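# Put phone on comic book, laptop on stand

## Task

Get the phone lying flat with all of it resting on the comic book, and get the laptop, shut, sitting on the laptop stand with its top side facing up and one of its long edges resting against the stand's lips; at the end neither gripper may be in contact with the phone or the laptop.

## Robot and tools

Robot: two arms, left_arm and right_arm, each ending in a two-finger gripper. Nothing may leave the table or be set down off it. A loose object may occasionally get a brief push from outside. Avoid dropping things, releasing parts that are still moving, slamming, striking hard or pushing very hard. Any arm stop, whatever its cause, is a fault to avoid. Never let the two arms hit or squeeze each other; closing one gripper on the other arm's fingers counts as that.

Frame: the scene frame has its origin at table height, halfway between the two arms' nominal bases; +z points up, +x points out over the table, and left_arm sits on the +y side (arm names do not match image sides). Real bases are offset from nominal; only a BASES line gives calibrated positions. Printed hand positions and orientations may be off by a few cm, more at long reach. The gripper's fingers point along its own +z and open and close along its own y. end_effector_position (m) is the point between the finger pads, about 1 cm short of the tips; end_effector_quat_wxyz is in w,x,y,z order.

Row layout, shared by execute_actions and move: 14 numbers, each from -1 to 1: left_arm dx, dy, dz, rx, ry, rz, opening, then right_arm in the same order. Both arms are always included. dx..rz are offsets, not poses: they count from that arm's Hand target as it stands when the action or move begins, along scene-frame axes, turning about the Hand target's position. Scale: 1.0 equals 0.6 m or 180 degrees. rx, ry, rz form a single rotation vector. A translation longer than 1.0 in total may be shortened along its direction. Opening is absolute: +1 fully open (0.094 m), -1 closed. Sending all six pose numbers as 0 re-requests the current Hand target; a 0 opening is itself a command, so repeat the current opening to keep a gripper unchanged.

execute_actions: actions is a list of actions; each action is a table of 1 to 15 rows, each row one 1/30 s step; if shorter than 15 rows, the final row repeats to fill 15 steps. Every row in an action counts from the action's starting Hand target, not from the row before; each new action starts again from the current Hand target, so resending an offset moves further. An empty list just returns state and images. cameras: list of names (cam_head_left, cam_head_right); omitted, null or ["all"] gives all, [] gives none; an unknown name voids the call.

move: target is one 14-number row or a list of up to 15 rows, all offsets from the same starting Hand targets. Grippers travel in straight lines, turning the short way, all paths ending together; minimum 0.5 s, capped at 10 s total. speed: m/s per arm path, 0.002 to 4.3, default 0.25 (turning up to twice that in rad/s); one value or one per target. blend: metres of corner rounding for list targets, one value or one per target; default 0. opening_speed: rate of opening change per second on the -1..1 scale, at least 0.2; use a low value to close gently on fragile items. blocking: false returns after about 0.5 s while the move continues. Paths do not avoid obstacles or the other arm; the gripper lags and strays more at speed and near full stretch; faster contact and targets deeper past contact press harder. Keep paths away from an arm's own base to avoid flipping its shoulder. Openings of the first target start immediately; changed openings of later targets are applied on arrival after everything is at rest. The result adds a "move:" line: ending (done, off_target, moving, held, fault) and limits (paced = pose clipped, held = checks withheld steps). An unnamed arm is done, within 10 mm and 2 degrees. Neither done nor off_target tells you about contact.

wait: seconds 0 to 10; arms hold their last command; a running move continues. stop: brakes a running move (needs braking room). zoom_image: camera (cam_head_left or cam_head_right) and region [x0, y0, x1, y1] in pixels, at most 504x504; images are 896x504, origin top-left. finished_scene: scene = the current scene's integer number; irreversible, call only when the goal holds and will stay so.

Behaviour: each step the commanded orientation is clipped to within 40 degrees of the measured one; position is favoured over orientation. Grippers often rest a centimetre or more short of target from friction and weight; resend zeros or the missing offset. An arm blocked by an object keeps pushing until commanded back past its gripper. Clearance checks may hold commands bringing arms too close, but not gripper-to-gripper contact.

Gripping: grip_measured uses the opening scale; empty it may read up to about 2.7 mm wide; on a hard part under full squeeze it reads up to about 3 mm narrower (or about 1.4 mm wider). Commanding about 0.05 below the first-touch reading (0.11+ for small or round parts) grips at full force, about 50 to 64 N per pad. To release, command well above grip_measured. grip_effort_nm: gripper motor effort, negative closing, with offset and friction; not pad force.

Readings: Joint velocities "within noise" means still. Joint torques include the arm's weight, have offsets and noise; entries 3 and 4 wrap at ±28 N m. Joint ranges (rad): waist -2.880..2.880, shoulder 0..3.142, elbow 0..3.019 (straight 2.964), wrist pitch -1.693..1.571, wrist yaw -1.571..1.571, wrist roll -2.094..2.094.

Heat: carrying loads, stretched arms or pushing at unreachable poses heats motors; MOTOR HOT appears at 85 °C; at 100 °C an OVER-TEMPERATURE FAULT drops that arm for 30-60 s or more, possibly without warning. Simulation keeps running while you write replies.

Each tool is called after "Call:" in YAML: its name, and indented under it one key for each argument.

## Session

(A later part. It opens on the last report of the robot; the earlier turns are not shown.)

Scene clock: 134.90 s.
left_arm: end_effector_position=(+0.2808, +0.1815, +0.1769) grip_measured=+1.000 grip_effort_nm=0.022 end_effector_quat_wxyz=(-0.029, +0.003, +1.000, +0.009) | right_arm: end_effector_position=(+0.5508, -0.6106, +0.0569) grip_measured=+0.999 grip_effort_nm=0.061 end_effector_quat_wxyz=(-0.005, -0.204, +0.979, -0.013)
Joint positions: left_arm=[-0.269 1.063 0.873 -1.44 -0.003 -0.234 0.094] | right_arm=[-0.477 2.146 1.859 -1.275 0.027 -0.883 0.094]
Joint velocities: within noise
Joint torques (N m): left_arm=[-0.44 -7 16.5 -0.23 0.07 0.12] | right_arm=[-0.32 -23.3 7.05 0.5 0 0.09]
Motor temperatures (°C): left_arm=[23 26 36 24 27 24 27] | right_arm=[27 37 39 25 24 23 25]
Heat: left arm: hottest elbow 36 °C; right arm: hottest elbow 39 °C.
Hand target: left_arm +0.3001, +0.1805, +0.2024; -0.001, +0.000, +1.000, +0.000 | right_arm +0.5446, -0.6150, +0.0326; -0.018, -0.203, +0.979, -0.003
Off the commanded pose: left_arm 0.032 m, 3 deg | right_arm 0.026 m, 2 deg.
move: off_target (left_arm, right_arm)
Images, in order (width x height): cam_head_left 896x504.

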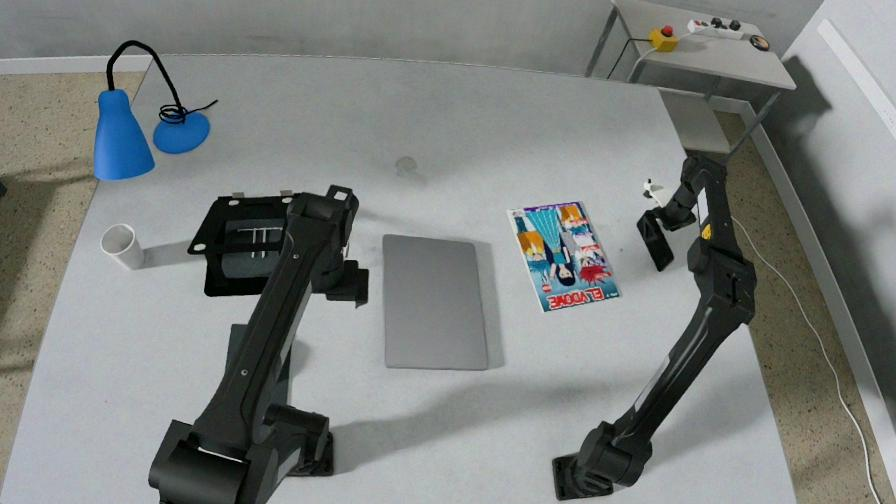

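Call:
move:
  target: [0,0,0,0,0,0,1, 0,0,0,0,0,0,-0.95]
  speed: 0.1
  opening_speed: 0.6
  cameras: ["cam_head_left"]

Call:
zoom_image:
  camera: "cam_head_left"
  region: [630, 200, 700, 270]

Scene clock: 142.30 s.
left_arm: end_effector_position=(+0.2808, +0.1815, +0.1769) grip_measured=+1.000 grip_effort_nm=0.017 end_effector_quat_wxyz=(-0.029, +0.003, +1.000, +0.009) | right_arm: end_effector_position=(+0.5510, -0.6108, +0.0567) grip_measured=-0.841 grip_effort_nm=-1.013 end_effector_quat_wxyz=(-0.005, -0.205, +0.979, -0.013)
Joint positions: left_arm=[-0.269 1.063 0.873 -1.44 -0.003 -0.234 0.094] | right_arm=[-0.477 2.147 1.859 -1.274 0.027 -0.884 0.007]
Joint velocities: within noise
Joint torques (N m): left_arm=[-0.21 -7.36 16.39 -0.27 0.09 0.04] | right_arm=[-0.26 -22.83 7.13 0.44 0.02 0.1]
Motor temperatures (°C): left_arm=[23 26 36 24 27 24 27] | right_arm=[27 37 38 25 24 23 25]
Heat: left arm: hottest elbow 36 °C; right arm: hottest elbow 38 °C.
Hand target: left_arm +0.3001, +0.1805, +0.2024; -0.001, +0.000, +1.000, +0.000 | right_arm +0.5446, -0.6151, +0.0326; -0.018, -0.203, +0.979, -0.003
Off the commanded pose: left_arm 0.032 m, 3 deg | right_arm 0.025 m, 2 deg.
move: off_target (left_arm, right_arm)
Images, in order (width x height): cam_head_left 896x504.

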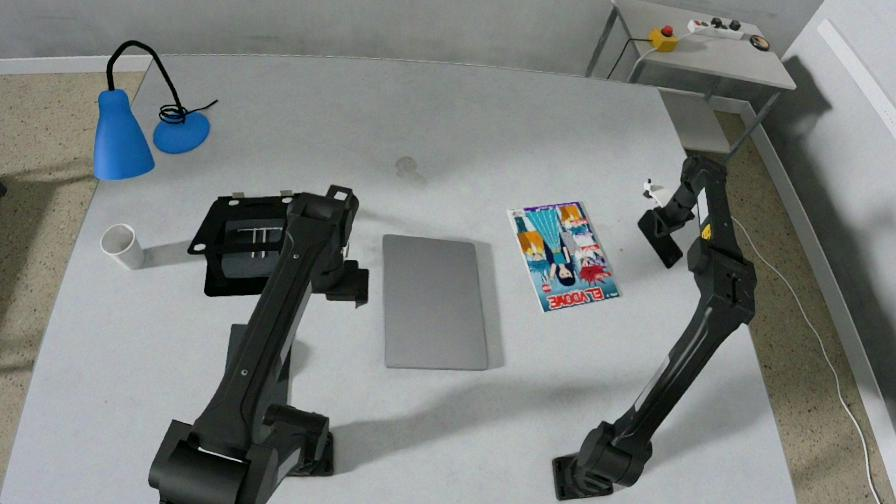

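Scaled by 7.200.

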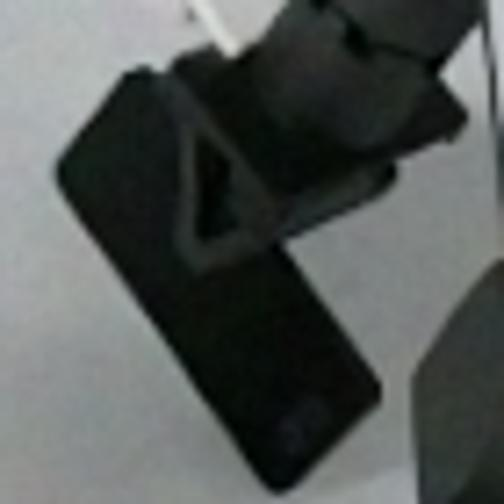

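Call:
move:
  target:
    - [0,0,0,0,0,0,1, 0,0,0.117,0,0,0,-0.95]
    - [0,0,0,0,0,0,1, -0.1,0.45,0.117,0,0,0,-0.95]
  speed: 0.2
  blend: [0.02,0]

Call:
zoom_image:
  camera: "cam_head_left"
  region: [490, 180, 640, 330]

Call:
zoom_image:
  camera: "cam_head_right"
  region: [490, 180, 640, 330]

Scene clock: 165.17 s.
left_arm: end_effector_position=(+0.2808, +0.1815, +0.1769) grip_measured=+1.000 grip_effort_nm=0.017 end_effector_quat_wxyz=(-0.029, +0.003, +1.000, +0.009) | right_arm: end_effector_position=(+0.4848, -0.3449, +0.0900) grip_measured=-0.842 grip_effort_nm=-1.038 end_effector_quat_wxyz=(-0.033, -0.207, +0.978, +0.003)
Joint positions: left_arm=[-0.269 1.063 0.873 -1.44 -0.003 -0.234 0.094] | right_arm=[-0.069 1.811 1.417 -1.241 0.013 -0.48 0.007]
Joint velocities: within noise
Joint torques (N m): left_arm=[-0.15 -7.18 16.44 -0.09 0.09 0.11] | right_arm=[0.44 -22.65 6.93 0.29 0.1 0.2]
Motor temperatures (°C): left_arm=[23 26 37 24 27 24 27] | right_arm=[27 39 37 25 24 23 26]
Heat: left arm: hottest elbow 37 °C; right arm: hottest shoulder 39 °C.
Hand target: left_arm +0.3001, +0.1805, +0.2024; -0.001, +0.000, +1.000, +0.000 | right_arm +0.4845, -0.3451, +0.1028; -0.018, -0.203, +0.979, -0.003
Off the commanded pose: left_arm 0.032 m, 3 deg | right_arm 0.013 m, 2 deg.
move: off_target (left_arm, right_arm)

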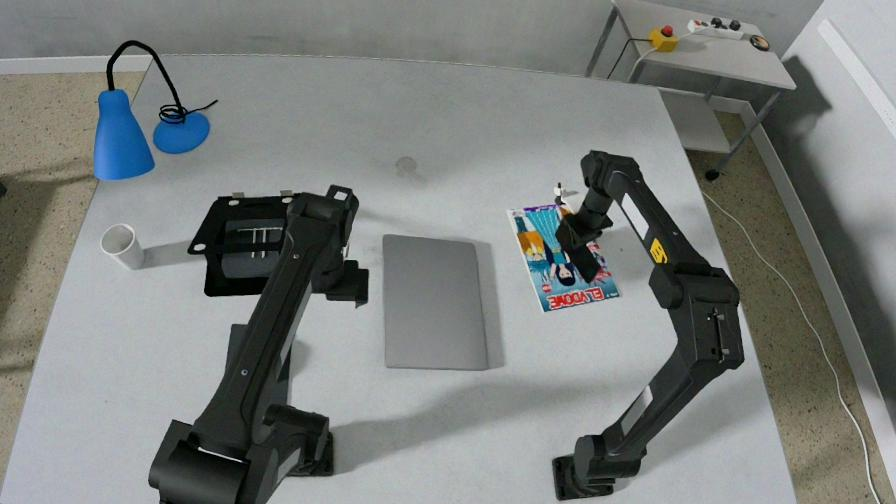

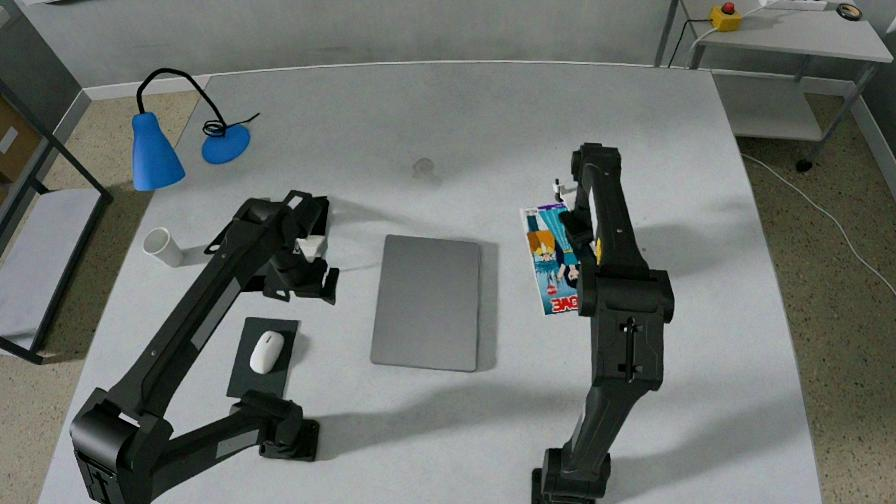

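Scaled by 3.360.

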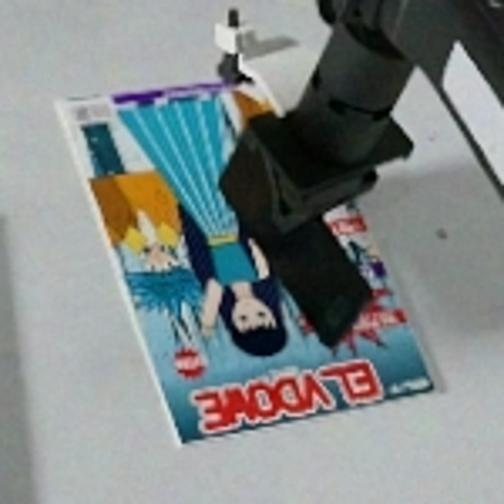

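Scaled by 3.360.

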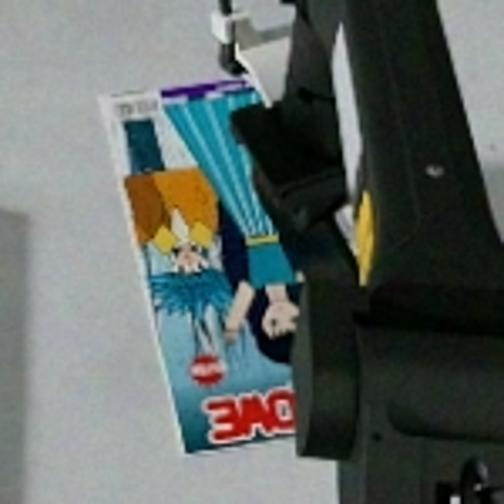

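Call:
move:
  target: [0,0,0,0,0,0,1, 0.012,0.092,-0.03,0,0,-0.055,-0.95]
  speed: 0.15

Call:
zoom_image:
  camera: "cam_head_left"
  region: [490, 180, 640, 330]

Call:
zoom_image:
  camera: "cam_head_right"
  region: [490, 180, 640, 330]

Scene clock: 174.03 s.
left_arm: end_effector_position=(+0.2808, +0.1815, +0.1769) grip_measured=+1.000 grip_effort_nm=0.022 end_effector_quat_wxyz=(-0.029, +0.003, +1.000, +0.009) | right_arm: end_effector_position=(+0.4914, -0.2927, +0.0877) grip_measured=-0.842 grip_effort_nm=-1.038 end_effector_quat_wxyz=(-0.019, -0.119, +0.993, -0.001)
Joint positions: left_arm=[-0.269 1.063 0.873 -1.44 -0.003 -0.234 0.094] | right_arm=[0.029 1.811 1.411 -1.209 0.004 -0.204 0.007]
Joint velocities: within noise
Joint torques (N m): left_arm=[-0.03 -6.53 16.44 -0.29 0.05 0.12] | right_arm=[0.85 -19.55 7.24 0.38 0.07 0.24]
Motor temperatures (°C): left_arm=[23 26 38 24 27 24 27] | right_arm=[27 39 37 25 24 23 27]
Heat: left arm: hottest elbow 38 °C; right arm: hottest shoulder 39 °C.
Hand target: left_arm +0.3001, +0.1805, +0.2024; -0.001, +0.000, +1.000, +0.000 | right_arm +0.4917, -0.2899, +0.0848; -0.018, -0.118, +0.993, -0.001
Off the commanded pose: left_arm 0.032 m, 3 deg | right_arm 0.004 m, 0 deg.
move: off_target (left_arm)

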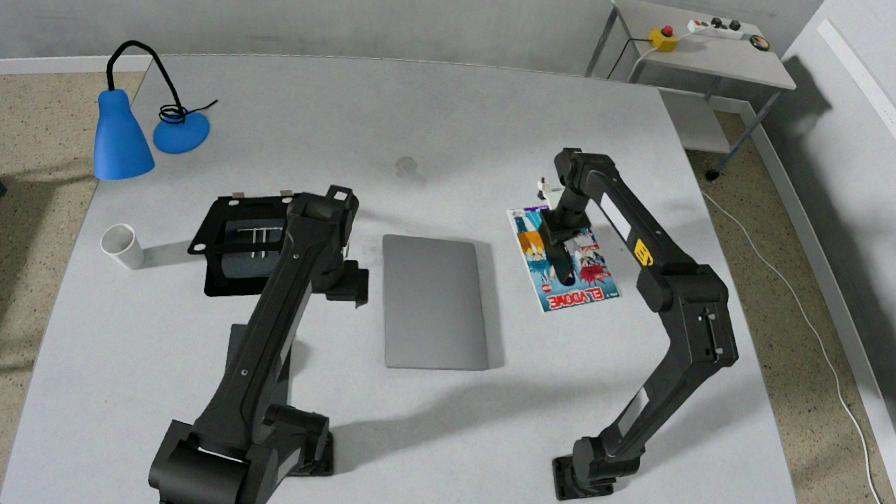

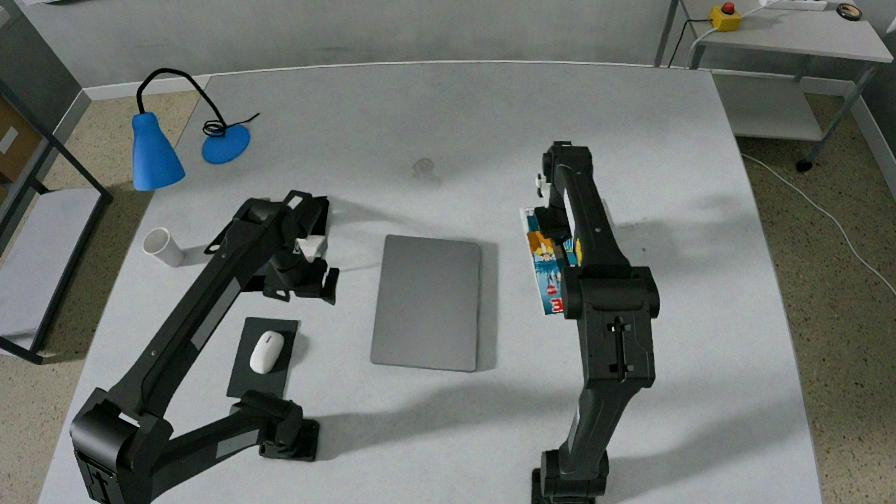

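Scaled by 3.360.

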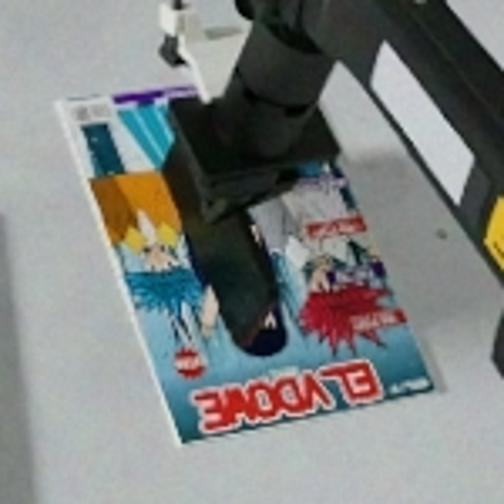

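Scaled by 3.360.

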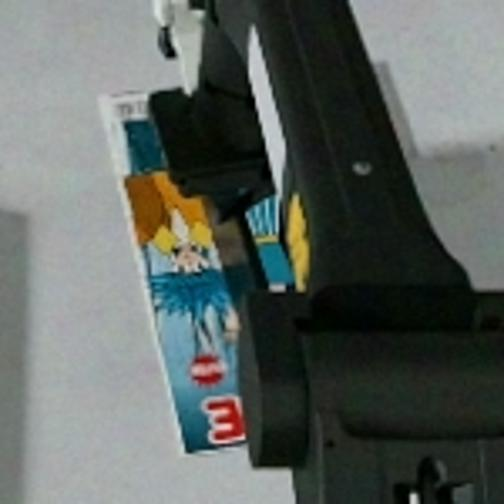

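Call:
move:
  target: [0,0,0,0,0,0,1, 0.018,-0.08,-0.06,0.297,0.072,0,-0.95]
  speed: 0.12

Call:
zoom_image:
  camera: "cam_head_left"
  region: [490, 180, 640, 330]

Call:
zoom_image:
  camera: "cam_head_right"
  region: [490, 180, 640, 330]

Scene clock: 184.17 s.
left_arm: end_effector_position=(+0.2808, +0.1815, +0.1769) grip_measured=+1.000 grip_effort_nm=0.017 end_effector_quat_wxyz=(-0.029, +0.003, +1.000, +0.009) | right_arm: end_effector_position=(+0.4876, -0.3287, +0.0440) grip_measured=-0.843 grip_effort_nm=-1.038 end_effector_quat_wxyz=(-0.075, -0.110, +0.882, +0.452)
Joint positions: left_arm=[-0.269 1.063 0.873 -1.44 -0.003 -0.234 0.094] | right_arm=[-0.274 2.182 1.635 -1.661 -0.763 -0.779 0.007]
Joint velocities: within noise
Joint torques (N m): left_arm=[-0.67 -7.18 16.27 -0.1 0.08 0.07] | right_arm=[-0.38 -21.66 10.1 -1.52 -0.54 0.07]
Motor temperatures (°C): left_arm=[23 26 38 24 27 24 27] | right_arm=[27 39 37 25 24 23 27]
Heat: left arm: hottest elbow 38 °C; right arm: hottest shoulder 39 °C.
Hand target: left_arm +0.3001, +0.1805, +0.2024; -0.001, +0.000, +1.000, +0.000 | right_arm +0.5026, -0.3379, +0.0489; -0.071, -0.113, +0.879, +0.457
Off the commanded pose: left_arm 0.032 m, 3 deg | right_arm 0.018 m, 1 deg.
joint sent to its limit (right arm) — joint 4 (wrist pitch), lower limit. The joint targets still meet the commanded pose.
move: off_target (left_arm, right_arm)

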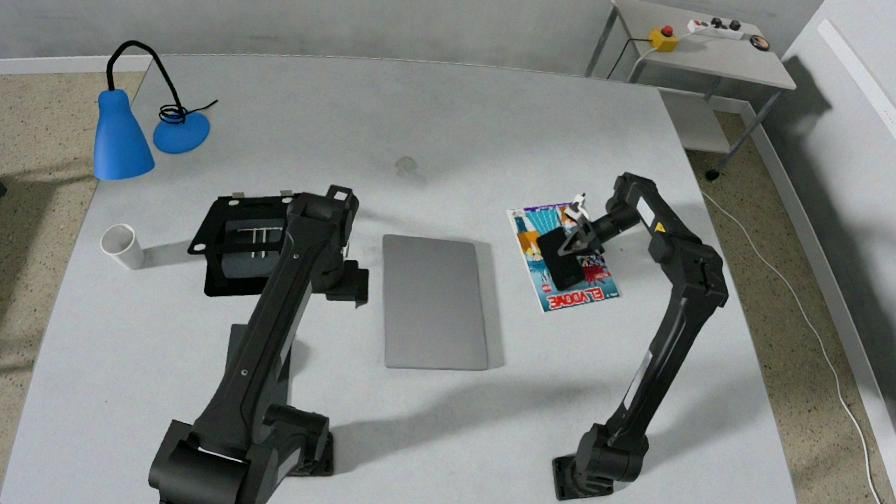

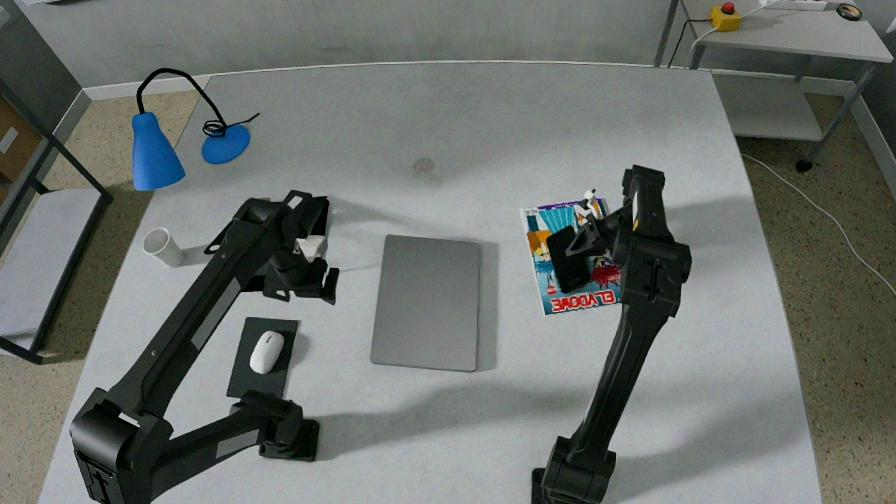

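Scaled by 3.360.

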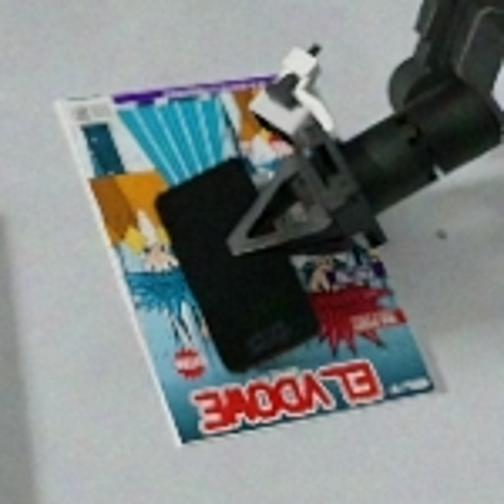

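Scaled by 3.360.

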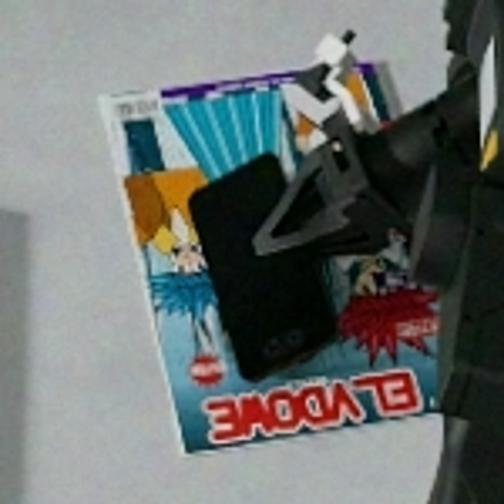

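Call:
move:
  target: [0,0,0,0,0,0,1, 0,0,-0.02,0.04,0.01,0,-0.95]
  speed: 0.08

Call:
zoom_image:
  camera: "cam_head_left"
  region: [490, 180, 640, 330]

Scene clock: 188.17 s.
left_arm: end_effector_position=(+0.2808, +0.1815, +0.1769) grip_measured=+1.000 grip_effort_nm=0.017 end_effector_quat_wxyz=(-0.029, +0.003, +1.000, +0.009) | right_arm: end_effector_position=(+0.4932, -0.3287, +0.0380) grip_measured=-0.843 grip_effort_nm=-1.043 end_effector_quat_wxyz=(-0.049, -0.100, +0.866, +0.488)
Joint positions: left_arm=[-0.269 1.063 0.873 -1.44 -0.003 -0.234 0.094] | right_arm=[-0.291 2.212 1.635 -1.663 -0.847 -0.827 0.007]
Joint velocities: within noise
Joint torques (N m): left_arm=[0.21 -7.53 16.32 -0.12 0.05 0.08] | right_arm=[-0.56 -21.42 8.81 -1.47 -0.55 0.02]
Motor temperatures (°C): left_arm=[23 26 38 24 27 24 27] | right_arm=[27 38 37 25 24 23 27]
Heat: left arm: hottest elbow 38 °C; right arm: hottest shoulder 38 °C.
Hand target: left_arm +0.3001, +0.1805, +0.2024; -0.001, +0.000, +1.000, +0.000 | right_arm +0.5026, -0.3379, +0.0369; -0.078, -0.110, +0.848, +0.513
Off the commanded pose: left_arm 0.032 m, 3 deg | right_arm 0.013 m, 5 deg.
joint sent to its limit (right arm) — joint 4 (wrist pitch), lower limit. The joint targets are off in orientation, not in position.
move: off_target (left_arm, right_arm)

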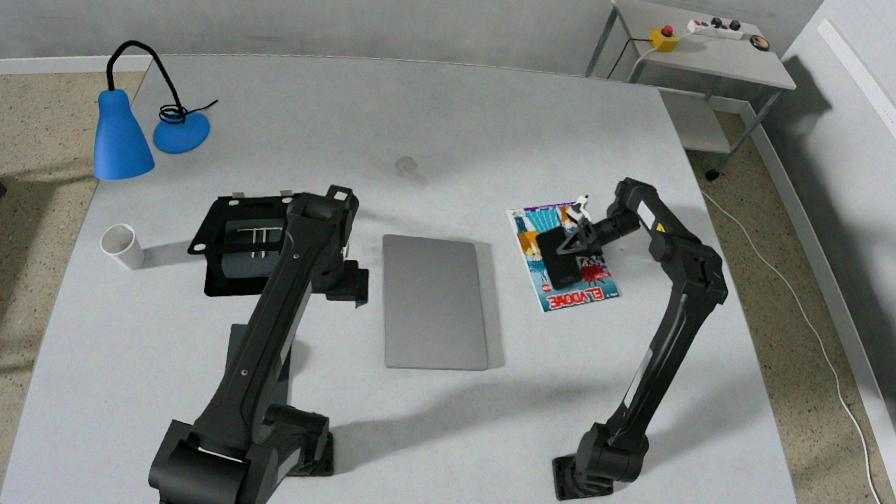

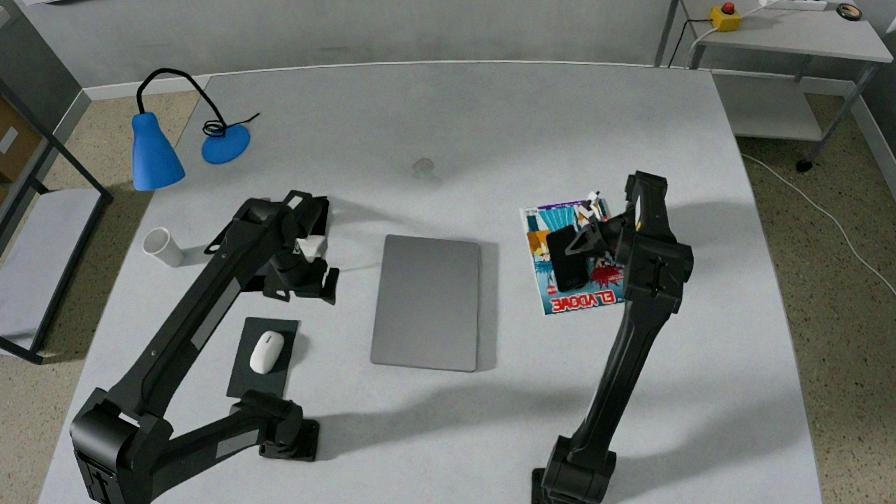

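Scaled by 3.360.

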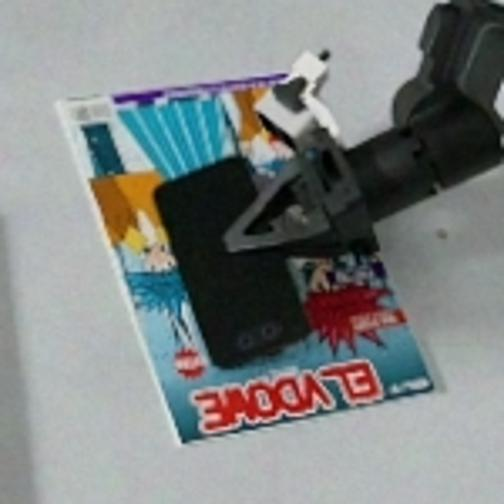

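Call:
move:
  target: [0,0,0,0,0,0,1, 0,0,0,0,0,0,-0.6]
  speed: 0.08
  opening_speed: 0.5

Call:
zoom_image:
  camera: "cam_head_left"
  region: [490, 180, 640, 330]

Call:
move:
  target: [0,0,0,0,0,0,1, 0.03,-0.15,0.094,0,0,0,-0.6]
  speed: 0.06

Call:
zoom_image:
  camera: "cam_head_left"
  region: [490, 180, 640, 330]

Scene clock: 193.60 s.
left_arm: end_effector_position=(+0.2808, +0.1815, +0.1769) grip_measured=+1.000 grip_effort_nm=0.017 end_effector_quat_wxyz=(-0.029, +0.003, +1.000, +0.009) | right_arm: end_effector_position=(+0.4931, -0.3285, +0.0384) grip_measured=-0.602 grip_effort_nm=0.061 end_effector_quat_wxyz=(-0.049, -0.100, +0.865, +0.489)
Joint positions: left_arm=[-0.269 1.063 0.873 -1.44 -0.003 -0.234 0.094] | right_arm=[-0.291 2.212 1.635 -1.665 -0.849 -0.828 0.019]
Joint velocities: within noise
Joint torques (N m): left_arm=[-0.79 -7.59 16.21 -0.24 0.1 0.09] | right_arm=[-0.5 -21.48 8.8 -1.42 -0.48 0.06]
Motor temperatures (°C): left_arm=[23 25 38 24 27 24 27] | right_arm=[27 38 37 25 24 23 27]
Heat: left arm: hottest elbow 38 °C; right arm: hottest shoulder 38 °C.
Hand target: left_arm +0.3001, +0.1804, +0.2024; -0.001, +0.000, +1.000, +0.000 | right_arm +0.5026, -0.3378, +0.0370; -0.078, -0.110, +0.848, +0.513
Off the commanded pose: left_arm 0.032 m, 3 deg | right_arm 0.013 m, 5 deg.
joint sent to its limit (right arm) — joint 4 (wrist pitch), lower limit. The joint targets are off in orientation, not in position.
move: off_target (left_arm, right_arm)

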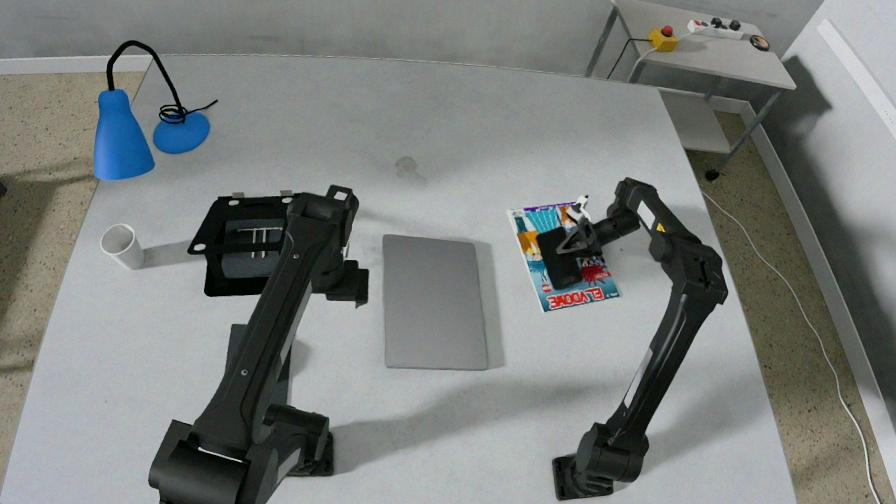

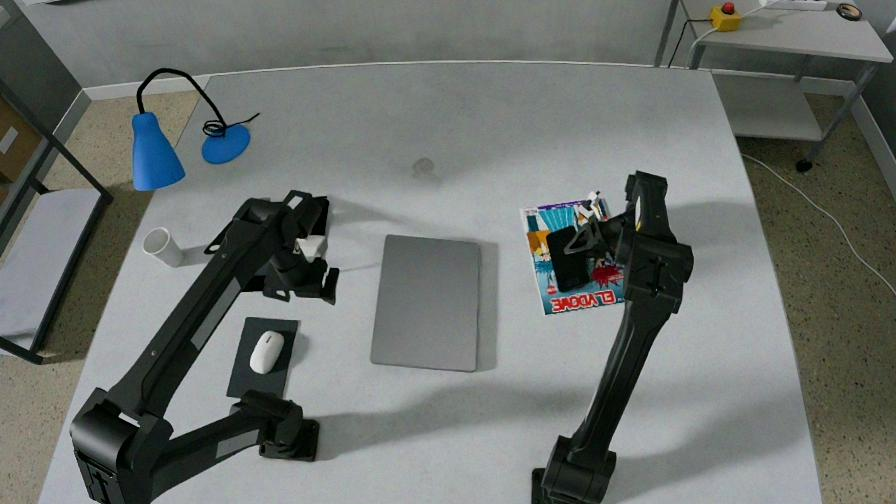

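Scaled by 3.360.

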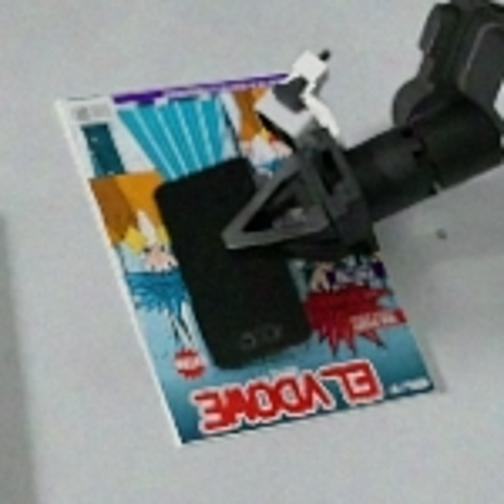

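Scene clock: 195.90 s.
left_arm: end_effector_position=(+0.2808, +0.1815, +0.1769) grip_measured=+1.000 grip_effort_nm=0.022 end_effector_quat_wxyz=(-0.029, +0.003, +1.000, +0.009) | right_arm: end_effector_position=(+0.5063, -0.4154, +0.0686) grip_measured=-0.601 grip_effort_nm=0.056 end_effector_quat_wxyz=(+0.004, -0.055, +0.890, +0.453)
Joint positions: left_arm=[-0.269 1.063 0.873 -1.44 -0.003 -0.234 0.094] | right_arm=[-0.428 2.176 1.712 -1.669 -0.801 -0.791 0.019]
Joint velocities: within noise
Joint torques (N m): left_arm=[-0.03 -7.24 16.34 -0.23 0.06 0.1] | right_arm=[-0.26 -25.29 10.26 -1.16 -0.31 0.21]
Motor temperatures (°C): left_arm=[23 25 38 24 27 24 27] | right_arm=[27 39 37 25 24 23 27]
Heat: left arm: hottest elbow 38 °C; right arm: hottest shoulder 39 °C.
Hand target: left_arm +0.3001, +0.1804, +0.2024; -0.001, +0.000, +1.000, +0.000 | right_arm +0.5207, -0.4278, +0.0933; -0.078, -0.110, +0.848, +0.513
Off the commanded pose: left_arm 0.032 m, 3 deg | right_arm 0.031 m, 14 deg.
joint sent to its limit (right arm) — joint 4 (wrist pitch), lower limit. The joint targets are off in orientation, not in position.
move: off_target (left_arm, right_arm)

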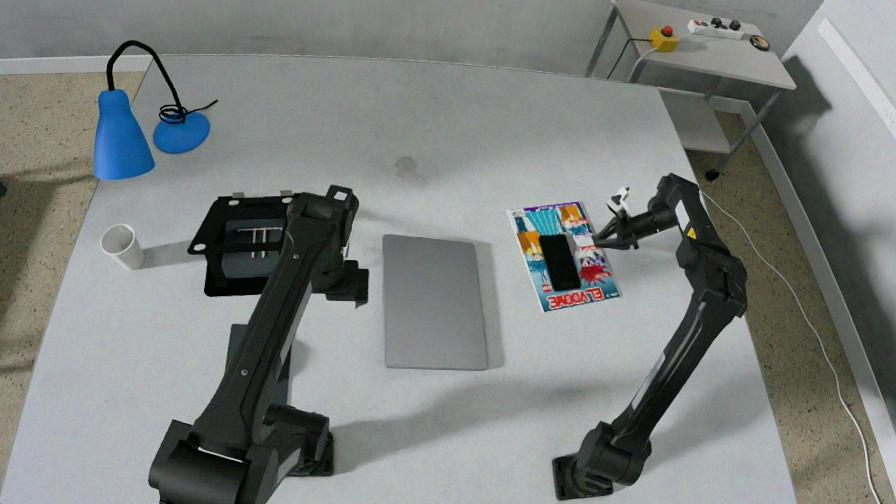

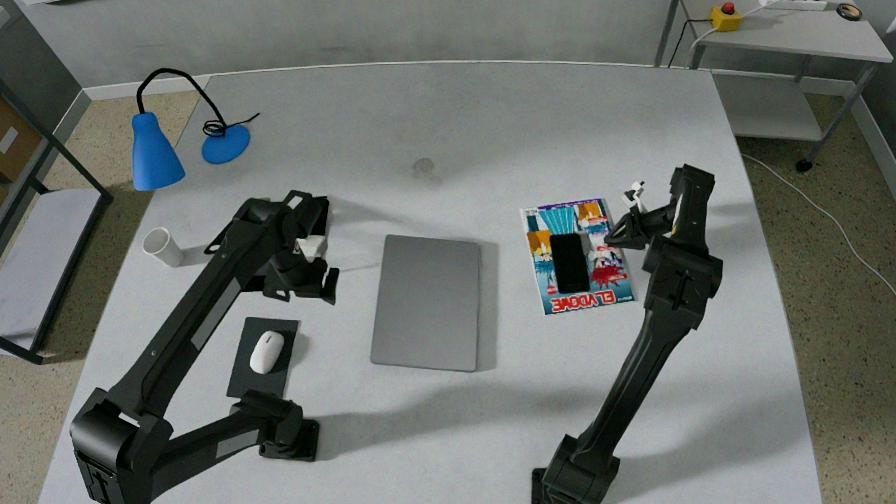

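Scaled by 3.360.

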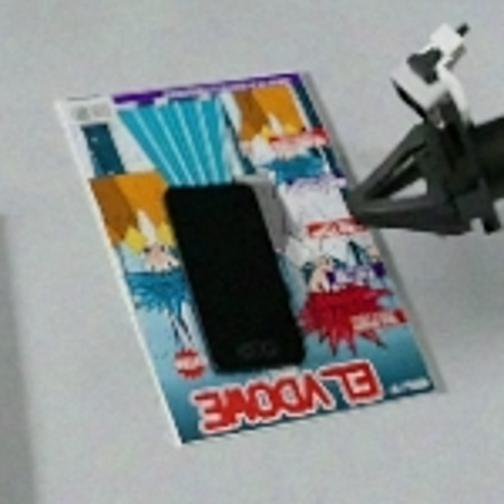

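Call:
zoom_image:
  camera: "cam_head_right"
  region: [360, 330, 500, 390]

Call:
zoom_image:
  camera: "cam_head_left"
  region: [430, 330, 530, 390]

Call:
zoom_image:
  camera: "cam_head_right"
  region: [190, 180, 350, 310]

Scaled by 3.600.

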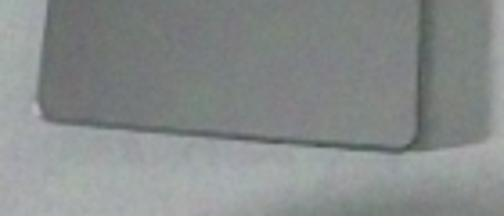

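Scaled by 5.040.

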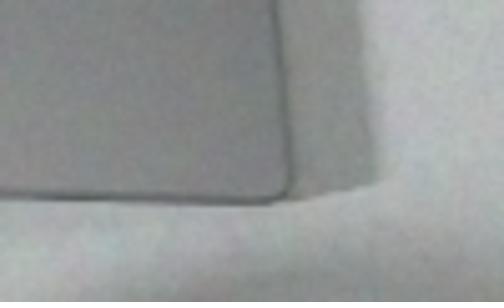

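Scaled by 3.150.

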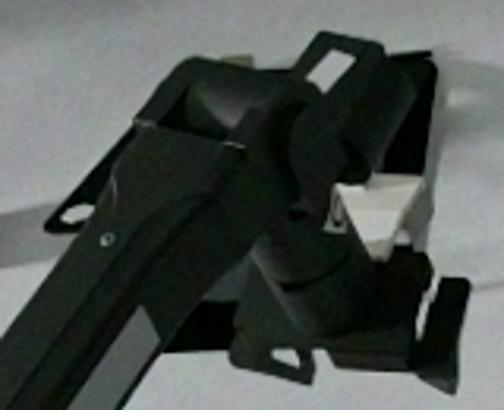

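Call:
move:
  target:
    - [-0.033,0.366,0.08,0,0,0,1, 0,0,0.1,-0.17,-0.041,-0.012,-0.6]
    - [-0.033,0.366,0.08,0,0,0,-1, -0.034,0.363,0.02,-0.337,-0.082,-0.024,-1]
  speed: 0.3
  blend: [0.03,0]

Call:
zoom_image:
  camera: "cam_head_left"
  region: [370, 190, 550, 370]

Call:
zoom_image:
  camera: "cam_head_right"
  region: [370, 190, 550, 370]

Scene clock: 247.77 s.
left_arm: end_effector_position=(+0.2671, +0.3874, +0.2259) grip_measured=-0.979 grip_effort_nm=-0.935 end_effector_quat_wxyz=(-0.024, +0.003, +1.000, -0.012) | right_arm: end_effector_position=(+0.5001, -0.2081, +0.1008) grip_measured=-0.991 grip_effort_nm=-0.491 end_effector_quat_wxyz=(-0.008, -0.093, +0.996, +0.001)
Joint positions: left_arm=[0.519 1.096 1.025 -1.553 -0.005 0.554 0.001] | right_arm=[0.184 1.829 1.475 -1.232 -0.004 0.003 0]
Joint velocities: within noise
Joint torques (N m): left_arm=[-0.38 -6.83 16.73 -0.24 0.12 0.09] | right_arm=[0.15 -21.54 7.12 0.47 0.1 0.22]
Motor temperatures (°C): left_arm=[23 25 39 24 27 24 27] | right_arm=[27 43 37 25 24 23 26]
Heat: left arm: hottest elbow 39 °C; right arm: hottest shoulder 43 °C.
Hand target: left_arm +0.2804, +0.4001, +0.2504; -0.001, +0.000, +1.000, +0.000 | right_arm +0.5002, -0.2101, +0.1052; +0.000, -0.087, +0.996, +0.001
Off the commanded pose: left_arm 0.031 m, 3 deg | right_arm 0.005 m, 1 deg.
move: off_target (left_arm); target 2's new opening was sent with left_arm's hand 0.031 m and 3 deg from that target

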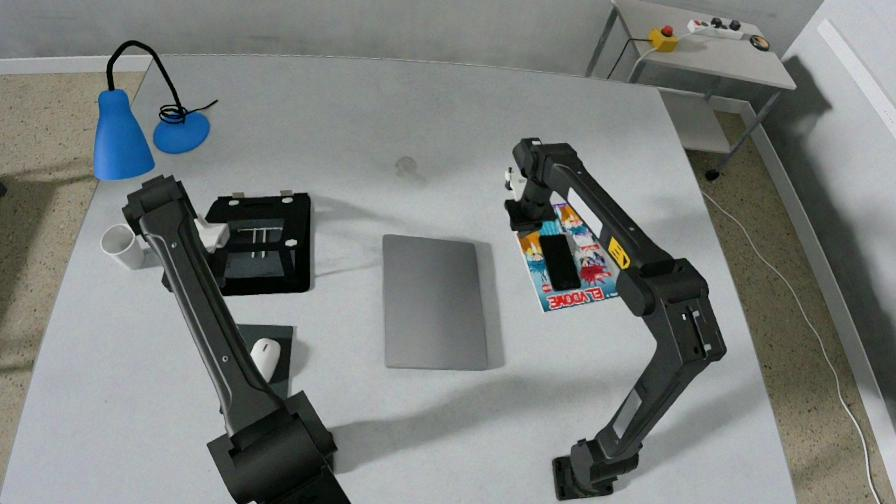

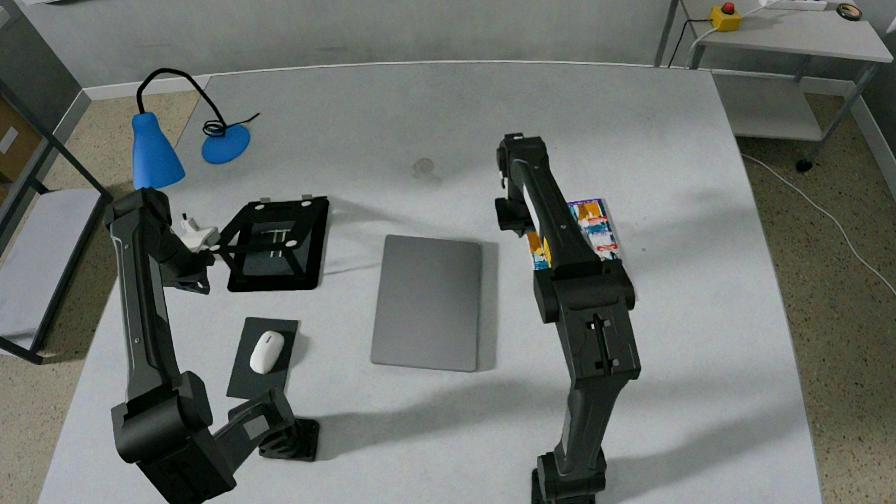

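Scaled by 2.800.

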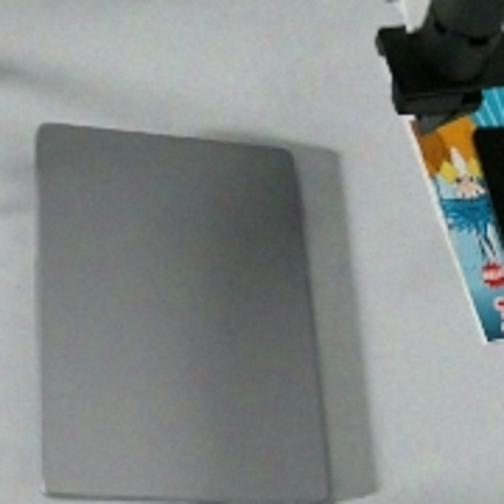

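Scaled by 2.800.

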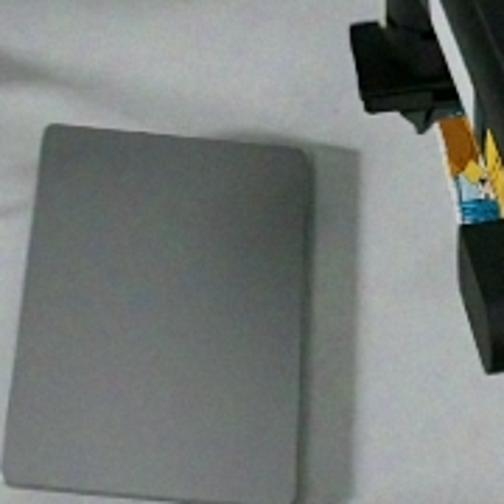

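Call:
move:
  target: [0,0,0,0,0,0,-1, 0,0,-0.137,0,0,0,-1]
  speed: 0.12

Call:
zoom_image:
  camera: "cam_head_left"
  region: [460, 210, 560, 310]

Scene clock: 253.57 s.
left_arm: end_effector_position=(+0.2671, +0.3874, +0.2259) grip_measured=-0.981 grip_effort_nm=-0.994 end_effector_quat_wxyz=(-0.024, +0.003, +1.000, -0.012) | right_arm: end_effector_position=(+0.5023, -0.2077, +0.0370) grip_measured=-0.991 grip_effort_nm=-0.491 end_effector_quat_wxyz=(+0.009, -0.092, +0.996, +0.003)
Joint positions: left_arm=[0.519 1.096 1.025 -1.553 -0.005 0.554 0.001] | right_arm=[0.184 1.884 1.372 -1.04 -0.004 0.004 0]
Joint velocities: within noise
Joint torques (N m): left_arm=[-0.21 -7 16.77 -0.13 0.14 0.05] | right_arm=[0.21 -18.61 6.79 0.53 0.1 0.22]
Motor temperatures (°C): left_arm=[23 25 40 24 27 24 27] | right_arm=[27 43 37 25 24 23 26]
Heat: left arm: hottest elbow 40 °C; right arm: hottest shoulder 43 °C.
Hand target: left_arm +0.2804, +0.4001, +0.2504; -0.001, +0.000, +1.000, +0.000 | right_arm +0.5003, -0.2101, +0.0232; +0.000, -0.087, +0.996, +0.001
Off the commanded pose: left_arm 0.031 m, 3 deg | right_arm 0.014 m, 1 deg.
move: off_target (left_arm, right_arm)

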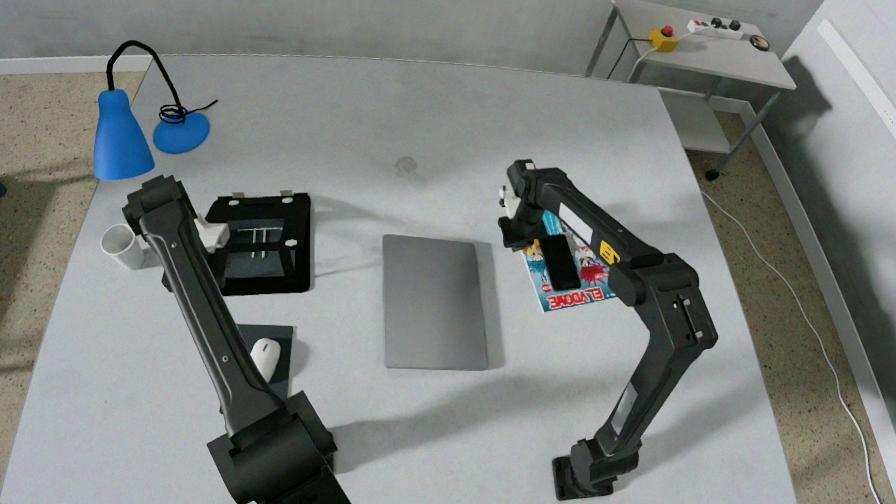

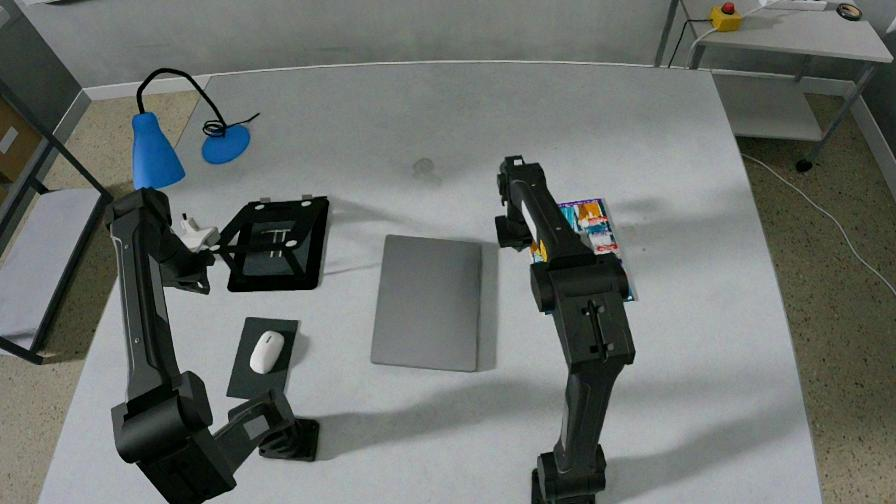

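Scaled by 5.040.

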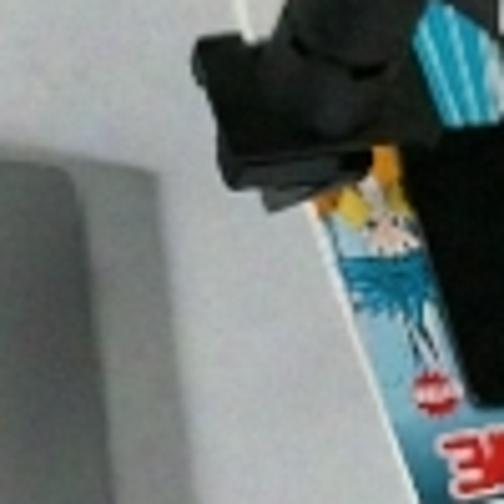

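Call:
move:
  target:
    - [0,0,0,0,0,0,-1, 0.008,0.125,-0.019,0,0,0,-1]
    - [0,0,0,0,0,0,-1, 0.05,0.245,-0.019,0,0,0,-1]
    - [0,0,0,0,0,0,-1, 0.063,0.364,-0.019,0,0,0,-1]
  speed: 0.1
  blend: [0.02,0.02,0]

Call:
zoom_image:
  camera: "cam_head_left"
  region: [370, 190, 550, 370]

Scene clock: 262.53 s.
left_arm: end_effector_position=(+0.2671, +0.3874, +0.2259) grip_measured=-0.981 grip_effort_nm=-0.999 end_effector_quat_wxyz=(-0.024, +0.003, +1.000, -0.012) | right_arm: end_effector_position=(+0.5343, -0.0148, +0.0169) grip_measured=-0.991 grip_effort_nm=-0.491 end_effector_quat_wxyz=(+0.002, -0.079, +0.997, -0.004)
Joint positions: left_arm=[0.519 1.096 1.025 -1.553 -0.005 0.554 0.001] | right_arm=[0.48 2.142 1.74 -1.167 0.009 0.326 0]
Joint velocities: within noise
Joint torques (N m): left_arm=[-0.03 -6.95 16.77 0.09 0.14 0.06] | right_arm=[2.2 -21.83 11.47 -0.31 -0.28 0.24]
Motor temperatures (°C): left_arm=[23 25 40 24 27 24 27] | right_arm=[27 41 37 25 24 23 26]
Heat: left arm: hottest elbow 40 °C; right arm: hottest shoulder 41 °C.
Hand target: left_arm +0.2804, +0.4001, +0.2504; -0.001, +0.000, +1.000, +0.000 | right_arm +0.5380, +0.0082, +0.0117; +0.000, -0.087, +0.996, +0.001
Off the commanded pose: left_arm 0.031 m, 3 deg | right_arm 0.024 m, 1 deg.
move: off_target (left_arm, right_arm)

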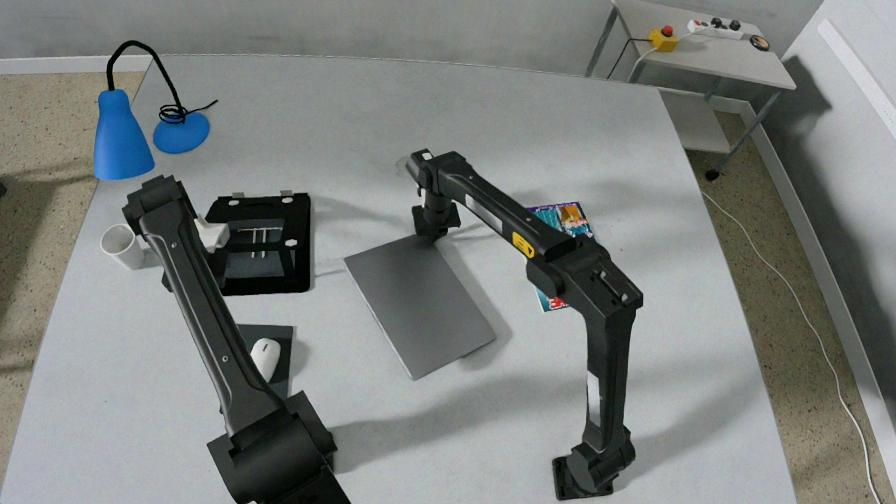

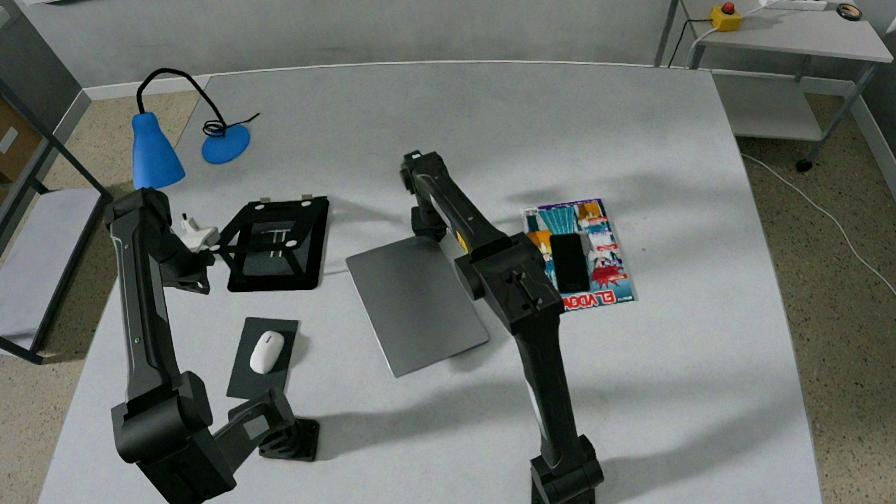

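Scaled by 2.800.

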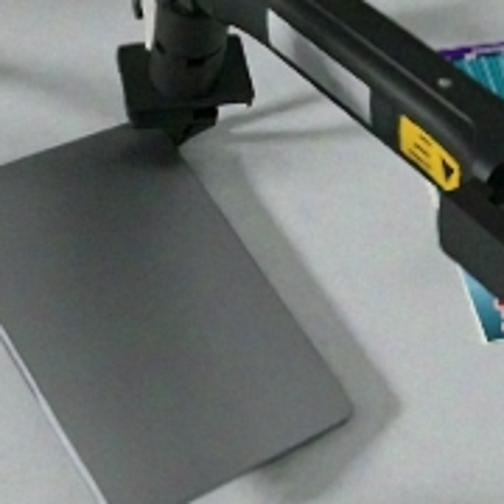

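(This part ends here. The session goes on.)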